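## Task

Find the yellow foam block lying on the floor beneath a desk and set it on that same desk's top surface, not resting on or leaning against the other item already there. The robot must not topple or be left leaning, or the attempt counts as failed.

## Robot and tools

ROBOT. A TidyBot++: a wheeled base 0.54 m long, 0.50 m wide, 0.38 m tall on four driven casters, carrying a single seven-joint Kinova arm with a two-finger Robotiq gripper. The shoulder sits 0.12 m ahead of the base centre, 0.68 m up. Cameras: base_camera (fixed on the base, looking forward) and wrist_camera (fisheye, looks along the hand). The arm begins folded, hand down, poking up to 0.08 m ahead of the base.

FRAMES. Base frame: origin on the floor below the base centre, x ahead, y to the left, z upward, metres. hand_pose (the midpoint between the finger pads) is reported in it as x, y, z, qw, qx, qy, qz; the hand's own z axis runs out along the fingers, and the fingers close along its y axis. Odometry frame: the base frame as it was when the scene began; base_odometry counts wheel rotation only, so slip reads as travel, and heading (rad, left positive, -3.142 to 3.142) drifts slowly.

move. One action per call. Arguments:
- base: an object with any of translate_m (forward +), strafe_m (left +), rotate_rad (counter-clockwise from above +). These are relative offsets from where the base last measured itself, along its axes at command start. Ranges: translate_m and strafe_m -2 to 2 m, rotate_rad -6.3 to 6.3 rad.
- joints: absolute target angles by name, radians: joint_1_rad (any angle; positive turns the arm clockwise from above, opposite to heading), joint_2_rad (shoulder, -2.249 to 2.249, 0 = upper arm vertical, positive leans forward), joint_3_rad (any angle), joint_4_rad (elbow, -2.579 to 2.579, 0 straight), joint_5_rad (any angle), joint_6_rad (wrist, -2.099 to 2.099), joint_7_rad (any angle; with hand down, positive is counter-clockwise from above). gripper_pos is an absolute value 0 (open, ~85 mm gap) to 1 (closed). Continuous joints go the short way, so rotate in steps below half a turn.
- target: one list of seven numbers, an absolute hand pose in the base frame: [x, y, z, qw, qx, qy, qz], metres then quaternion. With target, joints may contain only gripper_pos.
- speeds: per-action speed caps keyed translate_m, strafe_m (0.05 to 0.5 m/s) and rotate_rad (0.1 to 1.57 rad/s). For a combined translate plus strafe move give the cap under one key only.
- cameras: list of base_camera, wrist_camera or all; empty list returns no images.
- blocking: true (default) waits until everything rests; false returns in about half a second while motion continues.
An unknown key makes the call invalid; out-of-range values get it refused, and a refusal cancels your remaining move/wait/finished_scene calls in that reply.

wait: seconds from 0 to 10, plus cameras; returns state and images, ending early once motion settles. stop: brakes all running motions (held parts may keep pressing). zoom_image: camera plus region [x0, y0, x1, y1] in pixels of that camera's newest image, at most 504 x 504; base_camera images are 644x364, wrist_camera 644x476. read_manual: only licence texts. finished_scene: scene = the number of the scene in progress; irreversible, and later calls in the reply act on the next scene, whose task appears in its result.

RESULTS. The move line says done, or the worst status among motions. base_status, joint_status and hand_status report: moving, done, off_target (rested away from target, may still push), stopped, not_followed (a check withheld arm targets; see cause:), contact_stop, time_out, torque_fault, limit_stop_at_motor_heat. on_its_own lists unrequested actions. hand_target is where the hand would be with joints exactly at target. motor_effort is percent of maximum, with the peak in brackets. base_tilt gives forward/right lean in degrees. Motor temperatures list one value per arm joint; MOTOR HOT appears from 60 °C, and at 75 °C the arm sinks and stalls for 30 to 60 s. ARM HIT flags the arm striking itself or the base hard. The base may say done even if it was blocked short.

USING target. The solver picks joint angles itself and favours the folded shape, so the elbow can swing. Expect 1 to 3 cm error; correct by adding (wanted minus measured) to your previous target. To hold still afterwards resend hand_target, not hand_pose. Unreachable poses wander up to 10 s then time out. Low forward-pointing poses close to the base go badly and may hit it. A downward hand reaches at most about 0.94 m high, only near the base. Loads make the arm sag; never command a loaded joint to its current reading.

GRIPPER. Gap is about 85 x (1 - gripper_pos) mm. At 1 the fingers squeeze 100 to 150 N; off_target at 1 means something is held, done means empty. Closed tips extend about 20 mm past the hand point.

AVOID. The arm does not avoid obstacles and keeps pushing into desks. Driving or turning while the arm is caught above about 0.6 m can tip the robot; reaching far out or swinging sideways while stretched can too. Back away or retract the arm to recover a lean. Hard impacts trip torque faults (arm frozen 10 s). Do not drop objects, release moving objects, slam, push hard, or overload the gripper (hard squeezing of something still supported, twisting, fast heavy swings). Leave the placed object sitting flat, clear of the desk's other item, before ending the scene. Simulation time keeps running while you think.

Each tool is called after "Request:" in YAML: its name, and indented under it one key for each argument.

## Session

Request:
move:
  joints: {"joint_6_rad": 0.45}

Scene clock: 1.90 s.
Motor temperatures (°C): [34 36 29 33 35 39 42]
move: done
base_odometry: x=+0.000 y=+0.000 heading=+0.000
base_tilt: forward=+0.0 right=-0.8
base_status: not commanded
joint_positions: joint_1_rad=+0.005 joint_2_rad=-0.351 joint_3_rad=+3.186 joint_4_rad=-2.520 joint_5_rad=+0.028 joint_6_rad=+0.380 joint_7_rad=+1.537 gripper_pos=+0.000
joint_status: all done
motor_effort: joint_1_rad=+0(0) joint_2_rad=-6(6) joint_3_rad=+0(1) joint_4_rad=+19(19) joint_5_rad=+1(1) joint_6_rad=+10(10) joint_7_rad=+1(1)
hand_pose: x=+0.5383 y=-0.0172 z=+0.8326 quat_wxyz=(+0.002, +0.780, -0.023, +0.626) (m; base frame)
hand_target: x=+0.5428 y=-0.0172 z=+0.8555 quat_wxyz=(+0.002, +0.756, -0.022, +0.654) (m; base frame)
hand_status: not commanded
pictures: base_camera, wrist_camera

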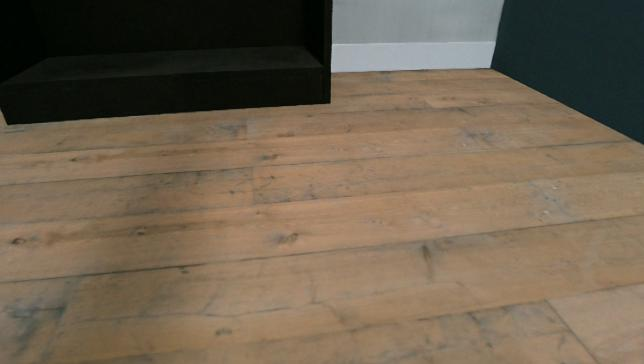

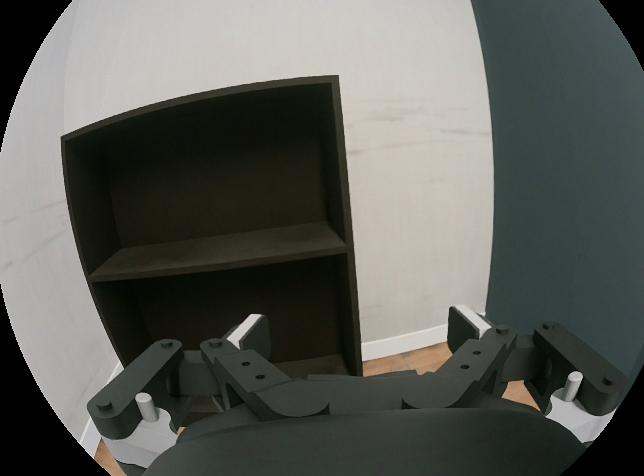

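Request:
move:
  base: {"translate_m": -1.766, "strafe_m": -0.3645, "rotate_rad": -1.449}
  joints: {"joint_6_rad": -0.92, "joint_7_rad": 3.21, "joint_3_rad": 3.1416, "joint_5_rad": 0.0}

Scene clock: 54.70 s.
Motor temperatures (°C): [34 35 29 33 35 40 42]
move: done
base_odometry: x=-1.766 y=-0.364 heading=-1.450
base_tilt: forward=+0.1 right=-0.7
base_status: done
joint_positions: joint_1_rad=+0.005 joint_2_rad=-0.351 joint_3_rad=+3.157 joint_4_rad=-2.520 joint_5_rad=+0.023 joint_6_rad=-0.863 joint_7_rad=+3.138 gripper_pos=+0.000
joint_status: all done
motor_effort: joint_1_rad=+0(1) joint_2_rad=-1(8) joint_3_rad=+1(2) joint_4_rad=+14(18) joint_5_rad=+1(2) joint_6_rad=+1(10) joint_7_rad=+1(1)
hand_pose: x=+0.2684 y=-0.0064 z=+0.5905 quat_wxyz=(+0.044, +0.709, +0.703, +0.034) (m; base frame)
hand_target: x=+0.2518 y=+0.0007 z=+0.5898 quat_wxyz=(+0.020, +0.684, +0.729, +0.019) (m; base frame)
hand_status: not commanded
pictures: base_camera, wrist_camera

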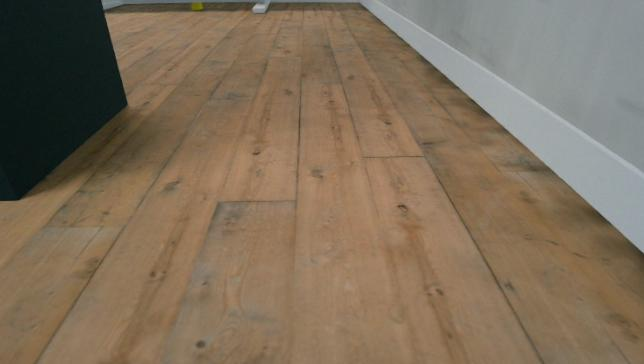

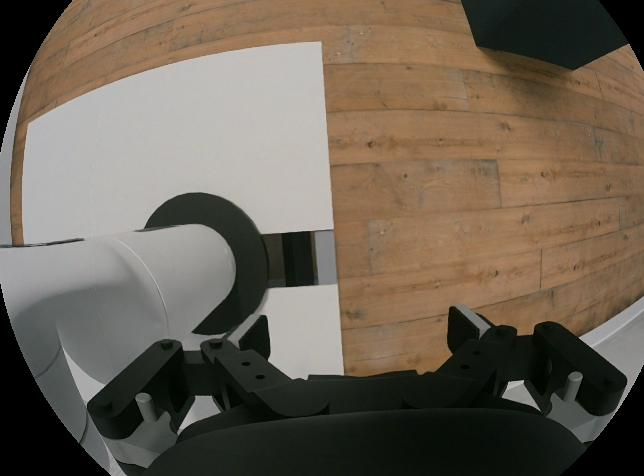

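Request:
zoom_image:
  camera: "base_camera"
  region: [100, 0, 340, 40]

Scaled by 2.100.

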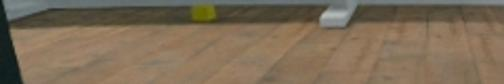

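Request:
move:
  base: {"translate_m": 1.58, "strafe_m": 0.04}
  cameras: []

Request:
move:
  base: {"translate_m": 0.32, "strafe_m": 0.73}
  joints: {"joint_2_rad": 1.6, "joint_4_rad": -0.625, "joint_6_rad": -0.79}

Scene clock: 91.50 s.
Motor temperatures (°C): [34 35 29 33 35 39 42]
move: done
base_odometry: x=-1.536 y=-1.928 heading=-1.450
base_tilt: forward=+0.1 right=-0.7
base_status: done
joint_positions: joint_1_rad=+0.005 joint_2_rad=-0.351 joint_3_rad=+3.157 joint_4_rad=-2.520 joint_5_rad=+0.023 joint_6_rad=-0.866 joint_7_rad=+3.138 gripper_pos=+0.000
joint_status: not commanded
motor_effort: joint_1_rad=+0(1) joint_2_rad=-1(3) joint_3_rad=+1(1) joint_4_rad=+14(15) joint_5_rad=+1(1) joint_6_rad=+1(3) joint_7_rad=+1(1)
hand_pose: x=+0.2675 y=-0.0064 z=+0.5905 quat_wxyz=(+0.043, +0.709, +0.703, +0.033) (m; base frame)
hand_target: x=+0.2518 y=+0.0007 z=+0.5898 quat_wxyz=(+0.020, +0.684, +0.729, +0.019) (m; base frame)
hand_status: not commanded
pictures: none
No camera images: "cameras" was empty.

Scene clock: 94.90 s.
Motor temperatures (°C): [34 35 29 33 35 39 42]
move: done
base_odometry: x=-0.772 y=-2.158 heading=-1.450
base_tilt: forward=+0.1 right=-0.8
base_status: done
joint_positions: joint_1_rad=+0.004 joint_2_rad=+1.577 joint_3_rad=+3.152 joint_4_rad=-0.659 joint_5_rad=+0.023 joint_6_rad=-0.853 joint_7_rad=+3.138 gripper_pos=+0.000
joint_status: all done
motor_effort: joint_1_rad=+0(3) joint_2_rad=-51(54) joint_3_rad=-1(1) joint_4_rad=+13(16) joint_5_rad=+1(1) joint_6_rad=+1(3) joint_7_rad=+0(1)
hand_pose: x=+0.8029 y=-0.0119 z=+0.1739 quat_wxyz=(+0.028, +0.704, +0.709, +0.008) (m; base frame)
hand_target: x=+0.8283 y=-0.0022 z=+0.1694 quat_wxyz=(+0.046, +0.683, +0.728, +0.043) (m; base frame)
hand_status: not commanded
pictures: base_camera, wrist_camera

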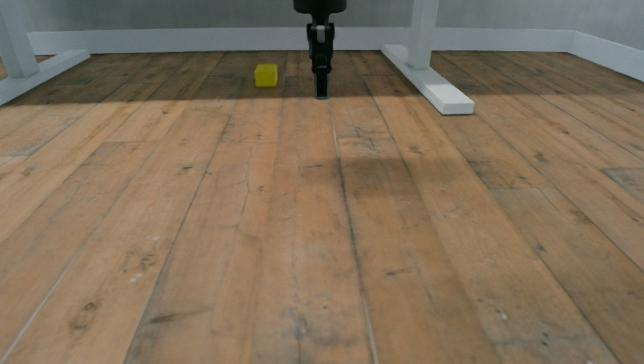

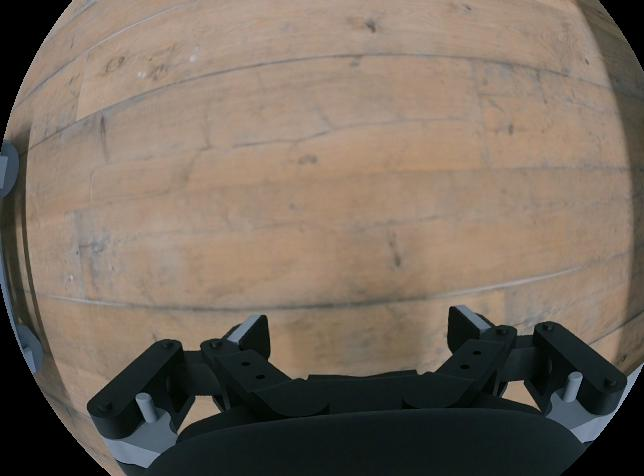

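Request:
zoom_image:
  camera: "base_camera"
  region: [240, 50, 300, 100]

Scaled by 8.400.

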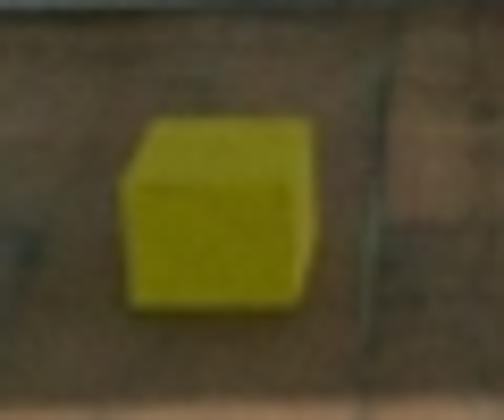

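Request:
move:
  base: {"translate_m": 0.36}
  speeds: {"translate_m": 0.3}
  joints: {"joint_2_rad": 1.803, "joint_4_rad": -0.592, "joint_6_rad": -0.75, "joint_7_rad": 1.50, "joint_5_rad": -0.02}

Scene clock: 160.77 s.
Motor temperatures (°C): [34 37 29 33 35 39 42]
move: done
base_odometry: x=-0.728 y=-2.516 heading=-1.450
base_tilt: forward=+0.1 right=-0.8
base_status: done
joint_positions: joint_1_rad=+0.004 joint_2_rad=+1.775 joint_3_rad=+3.152 joint_4_rad=-0.620 joint_5_rad=+0.016 joint_6_rad=-0.811 joint_7_rad=+1.572 gripper_pos=+0.000
joint_status: all done
motor_effort: joint_1_rad=+0(1) joint_2_rad=-48(53) joint_3_rad=+0(1) joint_4_rad=+11(14) joint_5_rad=+1(2) joint_6_rad=+0(2) joint_7_rad=+0(1)
hand_pose: x=+0.7248 y=-0.0098 z=+0.0551 quat_wxyz=(+0.011, +0.999, +0.005, -0.032) (m; base frame)
hand_target: x=+0.7409 y=+0.0025 z=+0.0430 quat_wxyz=(-0.007, +0.999, -0.045, -0.002) (m; base frame)
hand_status: not commanded
pictures: base_camera, wrist_camera

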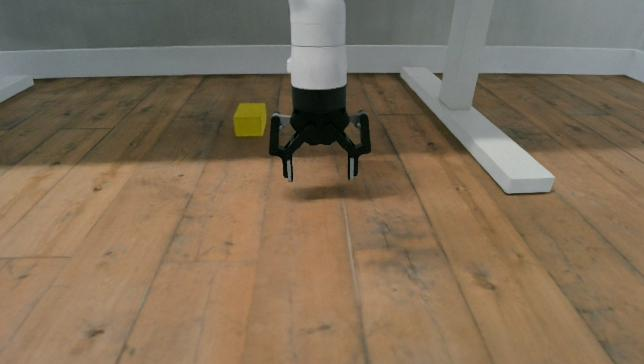

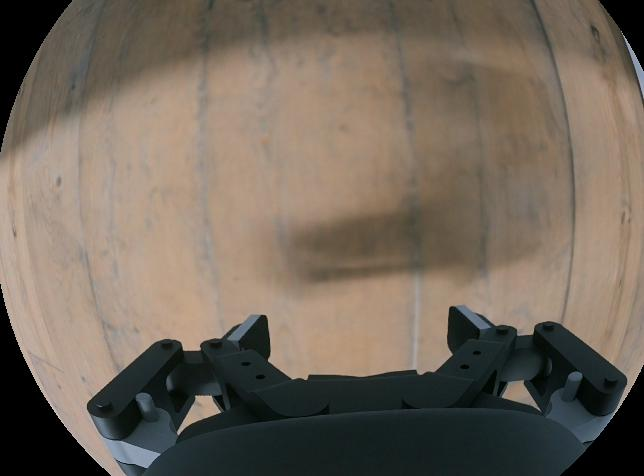

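Request:
zoom_image:
  camera: "base_camera"
  region: [220, 90, 300, 150]

Scaled by 6.300.

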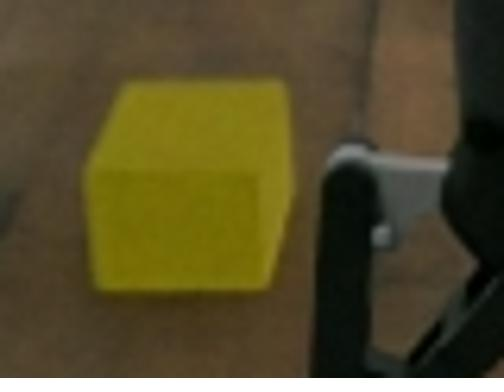

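Request:
move:
  base: {"strafe_m": 0.151}
  speeds: {"strafe_m": 0.2}
  joints: {"joint_2_rad": 1.870, "joint_4_rad": -0.512, "joint_6_rad": -0.69}

Scene clock: 190.77 s.
Motor temperatures (°C): [34 38 29 33 35 39 42]
move: done
base_odometry: x=-0.578 y=-2.497 heading=-1.450
base_tilt: forward=+0.1 right=-0.8
base_status: done
joint_positions: joint_1_rad=+0.002 joint_2_rad=+1.847 joint_3_rad=+3.152 joint_4_rad=-0.541 joint_5_rad=+0.013 joint_6_rad=-0.752 joint_7_rad=+1.572 gripper_pos=+0.000
joint_status: all done
motor_effort: joint_1_rad=+0(3) joint_2_rad=-48(50) joint_3_rad=-1(2) joint_4_rad=+11(12) joint_5_rad=+1(2) joint_6_rad=+0(1) joint_7_rad=+1(1)
hand_pose: x=+0.7394 y=-0.0070 z=+0.0264 quat_wxyz=(+0.009, +1.000, +0.006, +0.001) (m; base frame)
hand_target: x=+0.7592 y=+0.0022 z=+0.0193 quat_wxyz=(-0.008, +0.998, -0.045, +0.035) (m; base frame)
hand_status: not commanded
pictures: base_camera, wrist_camera

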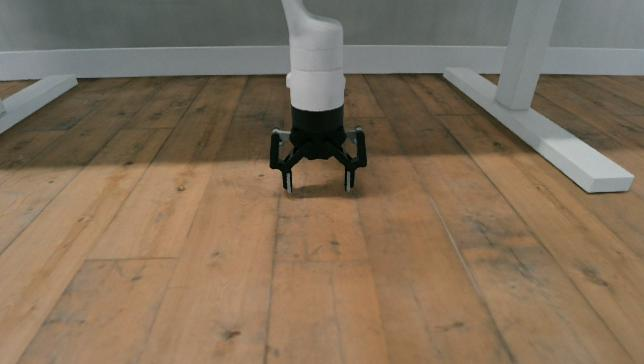

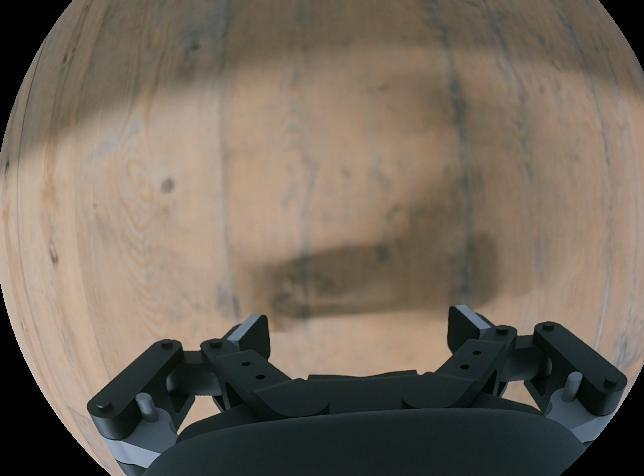

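Request:
move:
  base: {"translate_m": 0.14}
  speeds: {"translate_m": 0.25}

Scene clock: 198.40 s.
Motor temperatures (°C): [34 38 29 33 35 39 42]
move: done
base_odometry: x=-0.561 y=-2.636 heading=-1.449
base_tilt: forward=+0.1 right=-0.7
base_status: done
joint_positions: joint_1_rad=+0.002 joint_2_rad=+1.849 joint_3_rad=+3.152 joint_4_rad=-0.536 joint_5_rad=+0.012 joint_6_rad=-0.748 joint_7_rad=+1.572 gripper_pos=+0.000
joint_status: not commanded
motor_effort: joint_1_rad=+0(1) joint_2_rad=-48(51) joint_3_rad=+0(1) joint_4_rad=+11(12) joint_5_rad=+1(1) joint_6_rad=+1(2) joint_7_rad=+1(1)
hand_pose: x=+0.7422 y=-0.0069 z=+0.0262 quat_wxyz=(+0.009, +1.000, +0.006, +0.005) (m; base frame)
hand_target: x=+0.7592 y=+0.0022 z=+0.0193 quat_wxyz=(-0.008, +0.998, -0.045, +0.035) (m; base frame)
hand_status: not commanded
pictures: base_camera, wrist_camera

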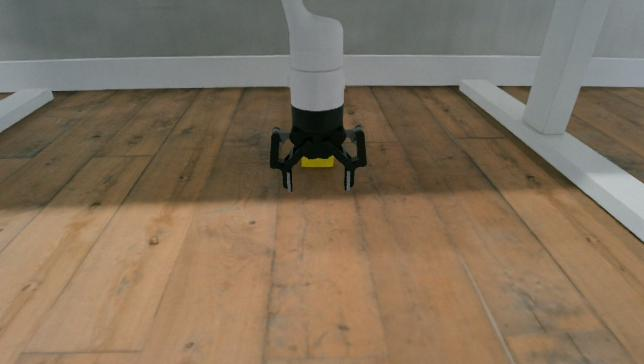

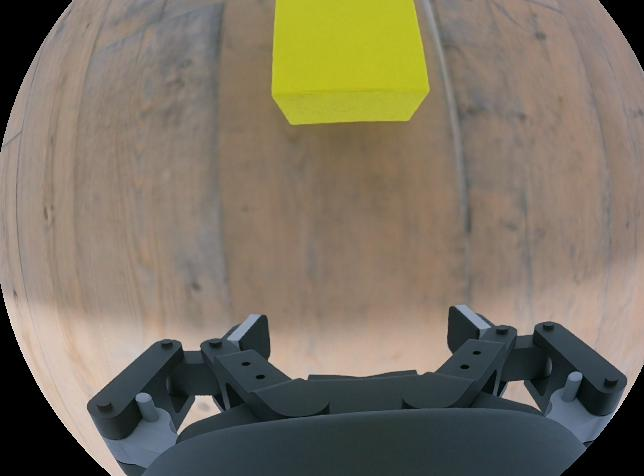

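Request:
move:
  base: {"strafe_m": -0.002, "translate_m": 0.07}
  speeds: {"translate_m": 0.15}

Scene clock: 229.17 s.
Motor temperatures (°C): [34 38 29 33 35 39 42]
move: done
base_odometry: x=-0.555 y=-2.706 heading=-1.449
base_tilt: forward=+0.1 right=-0.7
base_status: done
joint_positions: joint_1_rad=+0.002 joint_2_rad=+1.851 joint_3_rad=+3.152 joint_4_rad=-0.535 joint_5_rad=+0.012 joint_6_rad=-0.747 joint_7_rad=+1.572 gripper_pos=+0.000
joint_status: not commanded
motor_effort: joint_1_rad=+0(2) joint_2_rad=-48(50) joint_3_rad=+0(1) joint_4_rad=+11(12) joint_5_rad=+0(1) joint_6_rad=+1(2) joint_7_rad=+1(1)
hand_pose: x=+0.7415 y=-0.0069 z=+0.0251 quat_wxyz=(+0.009, +1.000, +0.006, +0.004) (m; base frame)
hand_target: x=+0.7592 y=+0.0022 z=+0.0193 quat_wxyz=(-0.008, +0.998, -0.045, +0.035) (m; base frame)
hand_status: not commanded
pictures: base_camera, wrist_camera

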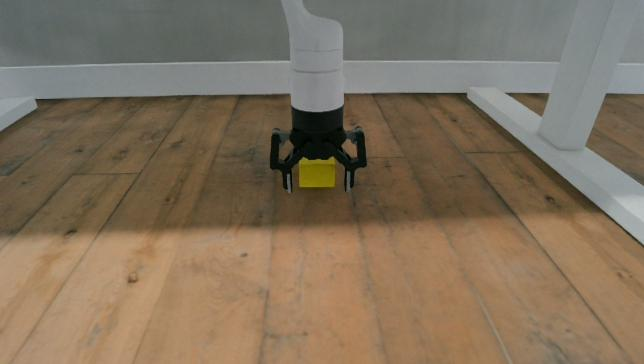

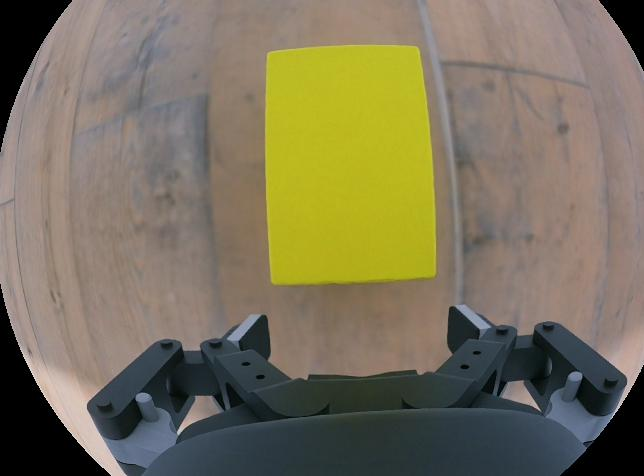

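Request:
move:
  base: {"strafe_m": 0.0015, "translate_m": 0.074}
  speeds: {"translate_m": 0.12}

Scene clock: 238.47 s.
Motor temperatures (°C): [34 38 29 33 35 39 42]
move: done
base_odometry: x=-0.544 y=-2.780 heading=-1.449
base_tilt: forward=+0.1 right=-0.7
base_status: done
joint_positions: joint_1_rad=+0.002 joint_2_rad=+1.852 joint_3_rad=+3.152 joint_4_rad=-0.534 joint_5_rad=+0.012 joint_6_rad=-0.746 joint_7_rad=+1.572 gripper_pos=+0.000
joint_status: not commanded
motor_effort: joint_1_rad=+0(3) joint_2_rad=-48(50) joint_3_rad=+0(1) joint_4_rad=+11(12) joint_5_rad=+1(1) joint_6_rad=+1(2) joint_7_rad=+1(1)
hand_pose: x=+0.7415 y=-0.0069 z=+0.0247 quat_wxyz=(+0.009, +1.000, +0.006, +0.004) (m; base frame)
hand_target: x=+0.7592 y=+0.0022 z=+0.0193 quat_wxyz=(-0.008, +0.998, -0.045, +0.035) (m; base frame)
hand_status: not commanded
pictures: base_camera, wrist_camera

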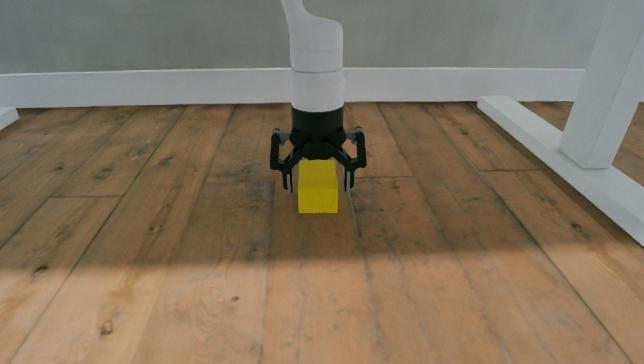

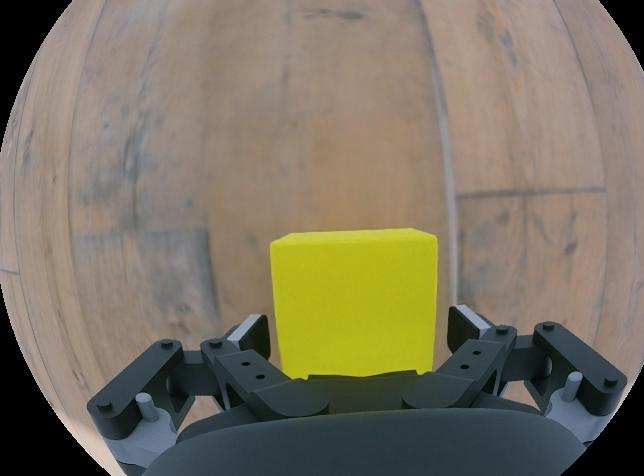

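Request:
move:
  joints: {"gripper_pos": 0.3}
  cameras: []

Request:
move:
  joints: {"gripper_pos": 0.5}
  cameras: ["wrist_camera"]

Request:
move:
  joints: {"joint_2_rad": 1.803, "joint_4_rad": -0.592, "joint_6_rad": -0.73}

Scene clock: 243.57 s.
Motor temperatures (°C): [34 39 29 33 35 39 42]
move: done
base_odometry: x=-0.544 y=-2.780 heading=-1.449
base_tilt: forward=+0.1 right=-0.7
base_status: not commanded
joint_positions: joint_1_rad=+0.002 joint_2_rad=+1.852 joint_3_rad=+3.152 joint_4_rad=-0.534 joint_5_rad=+0.012 joint_6_rad=-0.746 joint_7_rad=+1.572 gripper_pos=+0.300
joint_status: all done
motor_effort: joint_1_rad=+0(0) joint_2_rad=-48(48) joint_3_rad=+0(1) joint_4_rad=+11(11) joint_5_rad=+1(1) joint_6_rad=+1(1) joint_7_rad=+1(1)
hand_pose: x=+0.7415 y=-0.0069 z=+0.0247 quat_wxyz=(+0.009, +1.000, +0.006, +0.004) (m; base frame)
hand_target: x=+0.7592 y=+0.0022 z=+0.0193 quat_wxyz=(-0.008, +0.998, -0.045, +0.035) (m; base frame)
hand_status: not commanded
pictures: none
No camera images: "cameras" was empty.

Scene clock: 244.30 s.
Motor temperatures (°C): [34 39 29 33 35 39 42]
move: off_target
base_odometry: x=-0.544 y=-2.780 heading=-1.449
base_tilt: forward=+0.1 right=-0.8
base_status: not commanded
joint_positions: joint_1_rad=+0.002 joint_2_rad=+1.850 joint_3_rad=+3.152 joint_4_rad=-0.534 joint_5_rad=+0.012 joint_6_rad=-0.741 joint_7_rad=+1.572 gripper_pos=+0.395
joint_status: gripper_pos off_target (ended at +0.395, target +0.500)
motor_effort: joint_1_rad=+0(0) joint_2_rad=-48(49) joint_3_rad=+0(1) joint_4_rad=+11(13) joint_5_rad=+1(1) joint_6_rad=+2(5) joint_7_rad=+0(1)
hand_pose: x=+0.7448 y=-0.0068 z=+0.0263 quat_wxyz=(+0.009, +1.000, +0.006, +0.008) (m; base frame)
hand_target: x=+0.7592 y=+0.0022 z=+0.0193 quat_wxyz=(-0.008, +0.998, -0.045, +0.035) (m; base frame)
hand_status: not commanded
pictures: wrist_camera

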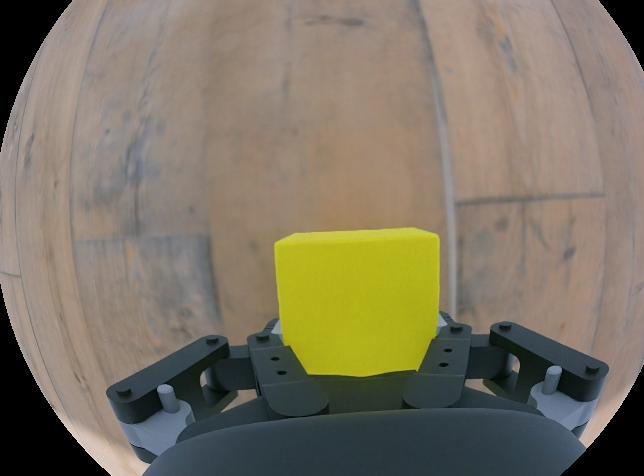

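Scene clock: 245.27 s.
Motor temperatures (°C): [34 39 29 33 35 39 42]
move: done
base_odometry: x=-0.544 y=-2.780 heading=-1.449
base_tilt: forward=+0.1 right=-0.8
base_status: not commanded
joint_positions: joint_1_rad=+0.002 joint_2_rad=+1.793 joint_3_rad=+3.152 joint_4_rad=-0.579 joint_5_rad=+0.012 joint_6_rad=-0.741 joint_7_rad=+1.572 gripper_pos=+0.395
joint_status: all done
motor_effort: joint_1_rad=+0(1) joint_2_rad=-49(50) joint_3_rad=-1(1) joint_4_rad=+11(12) joint_5_rad=+1(1) joint_6_rad=+1(3) joint_7_rad=+1(1)
hand_pose: x=+0.7576 y=-0.0070 z=+0.0524 quat_wxyz=(+0.009, +1.000, +0.005, +0.015) (m; base frame)
hand_target: x=+0.7472 y=+0.0024 z=+0.0430 quat_wxyz=(-0.007, +0.999, -0.045, +0.008) (m; base frame)
hand_status: not commanded
pictures: base_camera, wrist_camera

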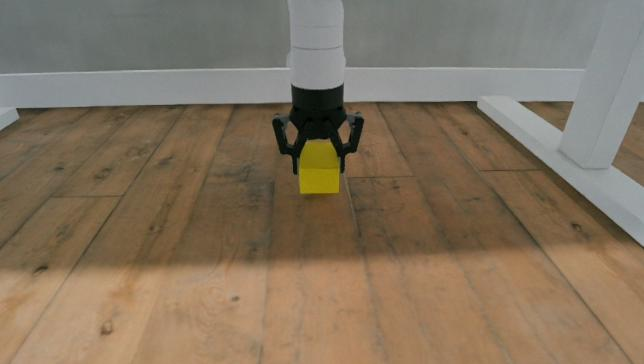

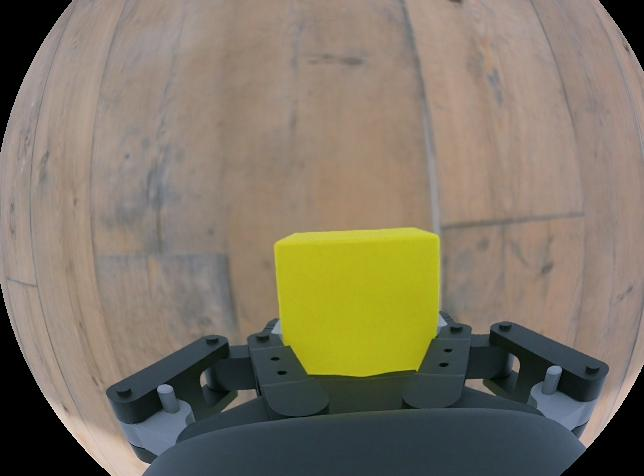

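Request:
move:
  base: {"translate_m": -0.66}
  speeds: {"translate_m": 0.4}
  cameras: []

Request:
move:
  joints: {"joint_2_rad": 0.482, "joint_4_rad": -0.843, "joint_6_rad": -1.3}

Scene clock: 262.90 s.
Motor temperatures (°C): [34 39 29 33 35 39 42]
move: done
base_odometry: x=-0.624 y=-2.124 heading=-1.449
base_tilt: forward=+0.1 right=-0.7
base_status: done
joint_positions: joint_1_rad=+0.002 joint_2_rad=+1.788 joint_3_rad=+3.151 joint_4_rad=-0.581 joint_5_rad=+0.010 joint_6_rad=-0.741 joint_7_rad=+1.572 gripper_pos=+0.395
joint_status: not commanded
motor_effort: joint_1_rad=+0(3) joint_2_rad=-49(51) joint_3_rad=-1(1) joint_4_rad=+12(13) joint_5_rad=+1(1) joint_6_rad=+1(2) joint_7_rad=+1(1)
hand_pose: x=+0.7592 y=-0.0069 z=+0.0548 quat_wxyz=(+0.008, +1.000, +0.004, +0.016) (m; base frame)
hand_target: x=+0.7472 y=+0.0024 z=+0.0430 quat_wxyz=(-0.007, +0.999, -0.045, +0.008) (m; base frame)
hand_status: not commanded
pictures: none
No camera images: "cameras" was empty.

Scene clock: 265.73 s.
Motor temperatures (°C): [34 39 29 33 35 39 42]
move: done
base_odometry: x=-0.624 y=-2.124 heading=-1.449
base_tilt: forward=+0.1 right=-0.7
base_status: not commanded
joint_positions: joint_1_rad=+0.002 joint_2_rad=+0.474 joint_3_rad=+3.151 joint_4_rad=-0.827 joint_5_rad=+0.010 joint_6_rad=-1.239 joint_7_rad=+1.572 gripper_pos=+0.395
joint_status: all done
motor_effort: joint_1_rad=+0(1) joint_2_rad=-37(57) joint_3_rad=+0(1) joint_4_rad=+19(19) joint_5_rad=+1(1) joint_6_rad=+5(7) joint_7_rad=+1(1)
hand_pose: x=+0.7904 y=-0.0081 z=+0.8835 quat_wxyz=(+0.009, +0.955, -0.004, +0.296) (m; base frame)
hand_target: x=+0.7727 y=+0.0041 z=+0.8605 quat_wxyz=(-0.018, +0.966, -0.037, +0.255) (m; base frame)
hand_status: not commanded
pictures: base_camera, wrist_camera

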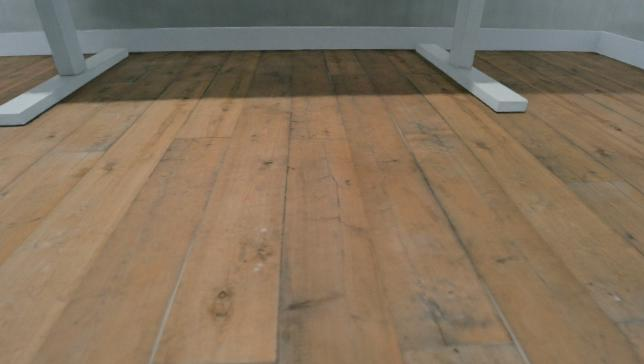

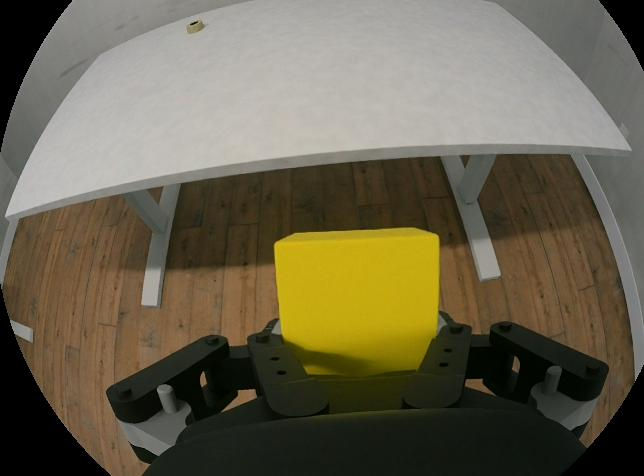

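Request:
move:
  base: {"translate_m": 0.72}
  speeds: {"translate_m": 0.35}
  joints: {"joint_2_rad": 0.482, "joint_4_rad": -0.843, "joint_6_rad": -1.86}

Scene clock: 274.03 s.
Motor temperatures (°C): [34 39 29 33 35 39 42]
move: done
base_odometry: x=-0.537 y=-2.839 heading=-1.449
base_tilt: forward=+0.1 right=-0.8
base_status: done
joint_positions: joint_1_rad=+0.003 joint_2_rad=+0.472 joint_3_rad=+3.151 joint_4_rad=-0.832 joint_5_rad=+0.009 joint_6_rad=-1.805 joint_7_rad=+1.572 gripper_pos=+0.395
joint_status: all done
motor_effort: joint_1_rad=+0(3) joint_2_rad=-34(38) joint_3_rad=+0(2) joint_4_rad=+16(19) joint_5_rad=+1(1) joint_6_rad=+1(6) joint_7_rad=+1(1)
hand_pose: x=+0.6238 y=-0.0064 z=+0.8285 quat_wxyz=(+0.007, +1.000, -0.006, +0.017) (m; base frame)
hand_target: x=+0.6055 y=+0.0049 z=+0.8202 quat_wxyz=(-0.009, +0.999, -0.035, -0.022) (m; base frame)
hand_status: not commanded
pictures: base_camera, wrist_camera

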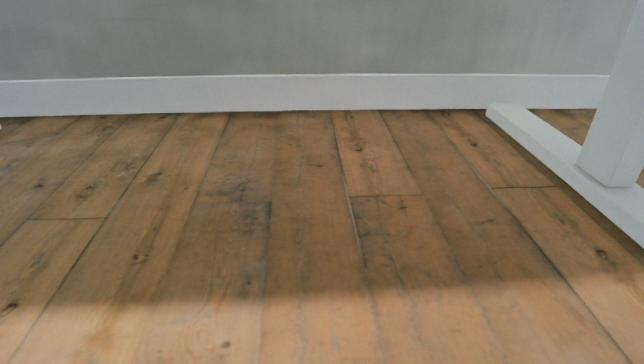

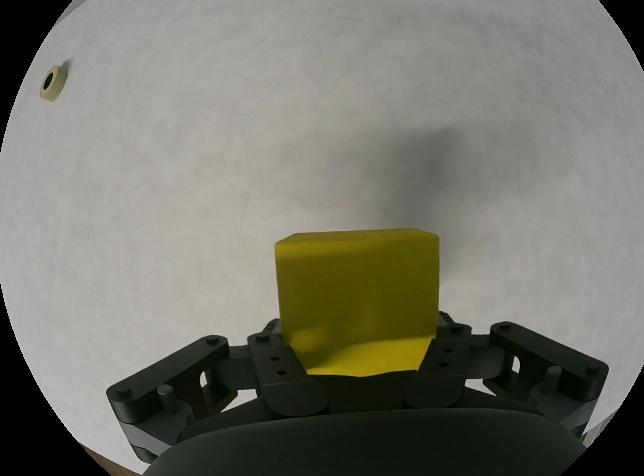

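Request:
move:
  joints: {"joint_2_rad": 0.475, "joint_4_rad": -1.073, "joint_6_rad": -1.566}
  cameras: []

Request:
move:
  joints: {"joint_2_rad": 0.472, "joint_4_rad": -1.100, "joint_6_rad": -1.544}
  cameras: ["wrist_camera"]

Scene clock: 284.13 s.
Motor temperatures (°C): [34 39 29 33 35 39 42]
move: done
base_odometry: x=-0.537 y=-2.839 heading=-1.449
base_tilt: forward=+0.1 right=-0.8
base_status: not commanded
joint_positions: joint_1_rad=+0.003 joint_2_rad=+0.472 joint_3_rad=+3.151 joint_4_rad=-1.056 joint_5_rad=+0.009 joint_6_rad=-1.631 joint_7_rad=+1.572 gripper_pos=+0.395
joint_status: all done
motor_effort: joint_1_rad=+0(1) joint_2_rad=-34(37) joint_3_rad=+0(0) joint_4_rad=+16(17) joint_5_rad=+1(1) joint_6_rad=+1(2) joint_7_rad=+1(1)
hand_pose: x=+0.6189 y=-0.0067 z=+0.7589 quat_wxyz=(+0.007, +1.000, -0.005, -0.009) (m; base frame)
hand_target: x=+0.6343 y=+0.0050 z=+0.7521 quat_wxyz=(-0.010, +0.999, -0.038, +0.013) (m; base frame)
hand_status: not commanded
pictures: none
No camera images: "cameras" was empty.

Scene clock: 284.77 s.
Motor temperatures (°C): [34 39 29 33 35 39 42]
move: done
base_odometry: x=-0.537 y=-2.839 heading=-1.449
base_tilt: forward=+0.1 right=-0.7
base_status: not commanded
joint_positions: joint_1_rad=+0.003 joint_2_rad=+0.470 joint_3_rad=+3.151 joint_4_rad=-1.086 joint_5_rad=+0.009 joint_6_rad=-1.607 joint_7_rad=+1.572 gripper_pos=+0.395
joint_status: all done
motor_effort: joint_1_rad=+0(1) joint_2_rad=-34(36) joint_3_rad=+0(0) joint_4_rad=+16(18) joint_5_rad=+1(1) joint_6_rad=+1(2) joint_7_rad=+1(1)
hand_pose: x=+0.6174 y=-0.0068 z=+0.7504 quat_wxyz=(+0.007, +1.000, -0.005, -0.011) (m; base frame)
hand_target: x=+0.6327 y=+0.0051 z=+0.7451 quat_wxyz=(-0.010, +0.999, -0.038, +0.012) (m; base frame)
hand_status: not commanded
pictures: wrist_camera

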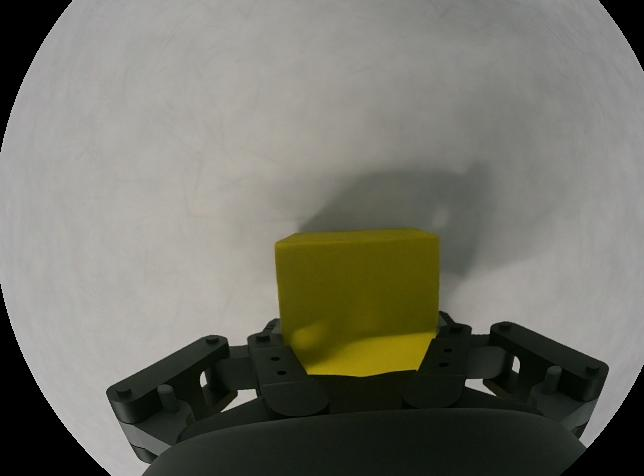

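Request:
move:
  joints: {"joint_2_rad": 0.471, "joint_4_rad": -1.116, "joint_6_rad": -1.531}
  cameras: []

Request:
move:
  joints: {"joint_2_rad": 0.470, "joint_4_rad": -1.130, "joint_6_rad": -1.52}
  cameras: ["wrist_camera"]

Scene clock: 289.37 s.
Motor temperatures (°C): [34 39 29 33 35 39 42]
move: done
base_odometry: x=-0.537 y=-2.839 heading=-1.449
base_tilt: forward=+0.1 right=-0.7
base_status: not commanded
joint_positions: joint_1_rad=+0.003 joint_2_rad=+0.469 joint_3_rad=+3.151 joint_4_rad=-1.101 joint_5_rad=+0.009 joint_6_rad=-1.593 joint_7_rad=+1.572 gripper_pos=+0.395
joint_status: all done
motor_effort: joint_1_rad=+0(0) joint_2_rad=-33(35) joint_3_rad=+0(0) joint_4_rad=+16(17) joint_5_rad=+1(1) joint_6_rad=+0(1) joint_7_rad=+1(1)
hand_pose: x=+0.6169 y=-0.0068 z=+0.7464 quat_wxyz=(+0.007, +1.000, -0.005, -0.011) (m; base frame)
hand_target: x=+0.6316 y=+0.0051 z=+0.7405 quat_wxyz=(-0.010, +0.999, -0.038, +0.011) (m; base frame)
hand_status: not commanded
pictures: none
No camera images: "cameras" was empty.

Scene clock: 289.90 s.
Motor temperatures (°C): [34 39 29 33 35 39 42]
move: done
base_odometry: x=-0.537 y=-2.839 heading=-1.449
base_tilt: forward=+0.1 right=-0.7
base_status: not commanded
joint_positions: joint_1_rad=+0.003 joint_2_rad=+0.463 joint_3_rad=+3.151 joint_4_rad=-1.110 joint_5_rad=+0.009 joint_6_rad=-1.583 joint_7_rad=+1.572 gripper_pos=+0.395
joint_status: all done
motor_effort: joint_1_rad=+0(1) joint_2_rad=-33(34) joint_3_rad=+0(0) joint_4_rad=+16(17) joint_5_rad=+1(1) joint_6_rad=+0(2) joint_7_rad=+1(1)
hand_pose: x=+0.6168 y=-0.0068 z=+0.7461 quat_wxyz=(+0.007, +1.000, -0.005, -0.007) (m; base frame)
hand_target: x=+0.6305 y=+0.0051 z=+0.7366 quat_wxyz=(-0.010, +0.999, -0.038, +0.010) (m; base frame)
hand_status: not commanded
pictures: wrist_camera

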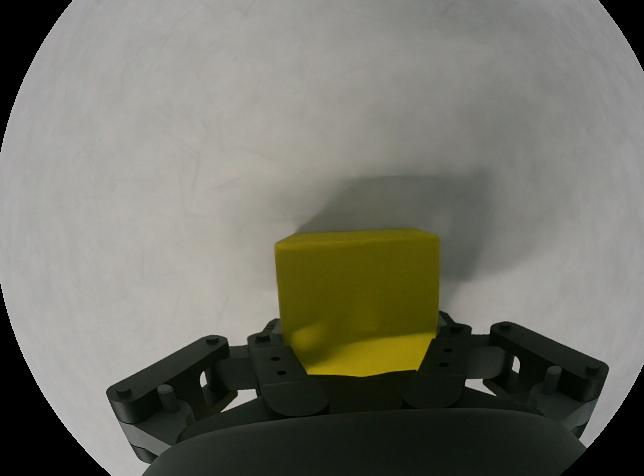

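Request:
move:
  joints: {"joint_2_rad": 0.472, "joint_4_rad": -1.114, "joint_6_rad": -1.533}
  cameras: []

Request:
move:
  joints: {"gripper_pos": 0.0}
  cameras: ["wrist_camera"]

Request:
move:
  joints: {"joint_2_rad": 0.47, "joint_4_rad": -0.96, "joint_6_rad": -1.72}
  cameras: []

Request:
move:
  joints: {"joint_2_rad": 0.45, "joint_4_rad": -0.80, "joint_6_rad": -1.9}
  cameras: ["wrist_camera"]

Scene clock: 298.50 s.
Motor temperatures (°C): [34 39 29 33 35 39 42]
move: done
base_odometry: x=-0.537 y=-2.839 heading=-1.449
base_tilt: forward=+0.1 right=-0.7
base_status: not commanded
joint_positions: joint_1_rad=+0.003 joint_2_rad=+0.463 joint_3_rad=+3.151 joint_4_rad=-1.110 joint_5_rad=+0.009 joint_6_rad=-1.583 joint_7_rad=+1.572 gripper_pos=+0.395
joint_status: all done
motor_effort: joint_1_rad=+0(0) joint_2_rad=-33(34) joint_3_rad=+0(0) joint_4_rad=+16(16) joint_5_rad=+1(1) joint_6_rad=+0(1) joint_7_rad=+1(1)
hand_pose: x=+0.6168 y=-0.0068 z=+0.7462 quat_wxyz=(+0.007, +1.000, -0.005, -0.007) (m; base frame)
hand_target: x=+0.6317 y=+0.0051 z=+0.7406 quat_wxyz=(-0.010, +0.999, -0.038, +0.011) (m; base frame)
hand_status: not commanded
pictures: none
No camera images: "cameras" was empty.

Scene clock: 299.33 s.
Motor temperatures (°C): [34 39 29 33 35 39 42]
move: done
base_odometry: x=-0.537 y=-2.839 heading=-1.449
base_tilt: forward=+0.1 right=-0.7
base_status: not commanded
joint_positions: joint_1_rad=+0.003 joint_2_rad=+0.463 joint_3_rad=+3.151 joint_4_rad=-1.110 joint_5_rad=+0.009 joint_6_rad=-1.583 joint_7_rad=+1.572 gripper_pos=+0.000
joint_status: all done
motor_effort: joint_1_rad=+0(1) joint_2_rad=-34(35) joint_3_rad=+0(0) joint_4_rad=+16(16) joint_5_rad=+1(1) joint_6_rad=+0(1) joint_7_rad=+1(1)
hand_pose: x=+0.6168 y=-0.0068 z=+0.7462 quat_wxyz=(+0.007, +1.000, -0.005, -0.007) (m; base frame)
hand_target: x=+0.6317 y=+0.0051 z=+0.7406 quat_wxyz=(-0.010, +0.999, -0.038, +0.011) (m; base frame)
hand_status: not commanded
pictures: wrist_camera

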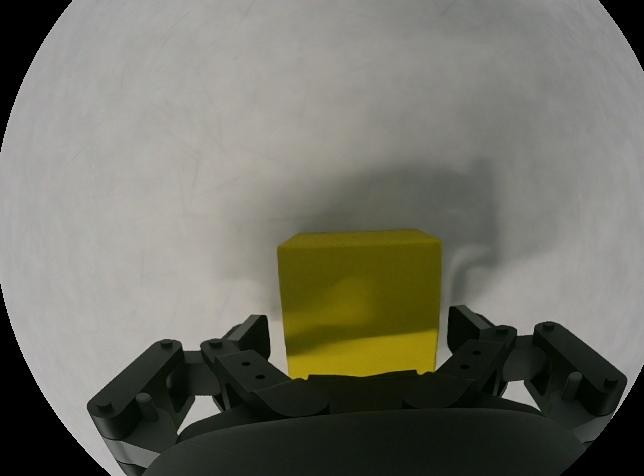

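Scene clock: 300.40 s.
Motor temperatures (°C): [34 39 29 33 35 39 42]
move: done
base_odometry: x=-0.537 y=-2.839 heading=-1.449
base_tilt: forward=+0.1 right=-0.8
base_status: not commanded
joint_positions: joint_1_rad=+0.003 joint_2_rad=+0.460 joint_3_rad=+3.151 joint_4_rad=-0.992 joint_5_rad=+0.009 joint_6_rad=-1.662 joint_7_rad=+1.572 gripper_pos=+0.000
joint_status: all done
motor_effort: joint_1_rad=+0(1) joint_2_rad=-34(36) joint_3_rad=+0(0) joint_4_rad=+16(17) joint_5_rad=+1(1) joint_6_rad=+1(2) joint_7_rad=+1(1)
hand_pose: x=+0.6265 y=-0.0067 z=+0.7848 quat_wxyz=(+0.007, +1.000, -0.005, +0.013) (m; base frame)
hand_target: x=+0.6182 y=+0.0051 z=+0.7898 quat_wxyz=(-0.010, +0.999, -0.036, -0.005) (m; base frame)
hand_status: not commanded
pictures: none
No camera images: "cameras" was empty.

Scene clock: 301.50 s.
Motor temperatures (°C): [34 39 29 33 35 39 42]
move: done
base_odometry: x=-0.537 y=-2.839 heading=-1.449
base_tilt: forward=+0.1 right=-0.7
base_status: not commanded
joint_positions: joint_1_rad=+0.003 joint_2_rad=+0.443 joint_3_rad=+3.151 joint_4_rad=-0.833 joint_5_rad=+0.009 joint_6_rad=-1.832 joint_7_rad=+1.572 gripper_pos=+0.000
joint_status: all done
motor_effort: joint_1_rad=+0(0) joint_2_rad=-33(36) joint_3_rad=+0(0) joint_4_rad=+16(18) joint_5_rad=+1(1) joint_6_rad=+1(2) joint_7_rad=+1(1)
hand_pose: x=+0.6106 y=-0.0063 z=+0.8424 quat_wxyz=(+0.007, +1.000, -0.006, +0.017) (m; base frame)
hand_target: x=+0.5977 y=+0.0049 z=+0.8486 quat_wxyz=(-0.009, +0.999, -0.035, -0.005) (m; base frame)
hand_status: not commanded
pictures: wrist_camera

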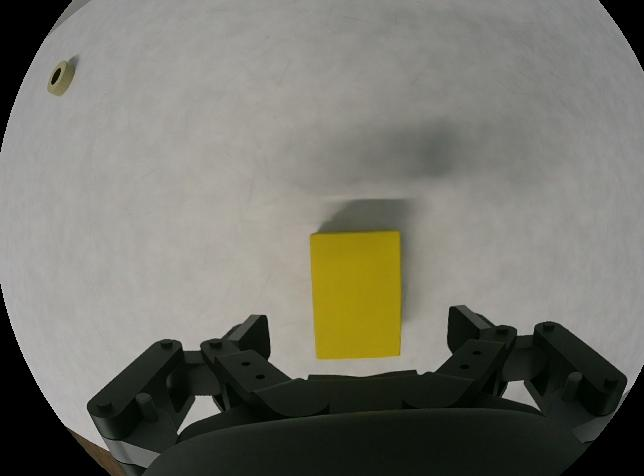

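The foam block is lying flat on the desk, well away from the tape roll, and the hand is clear of it.

Request:
finished_scene:
  scene: 3

The scene is finished: the task was done.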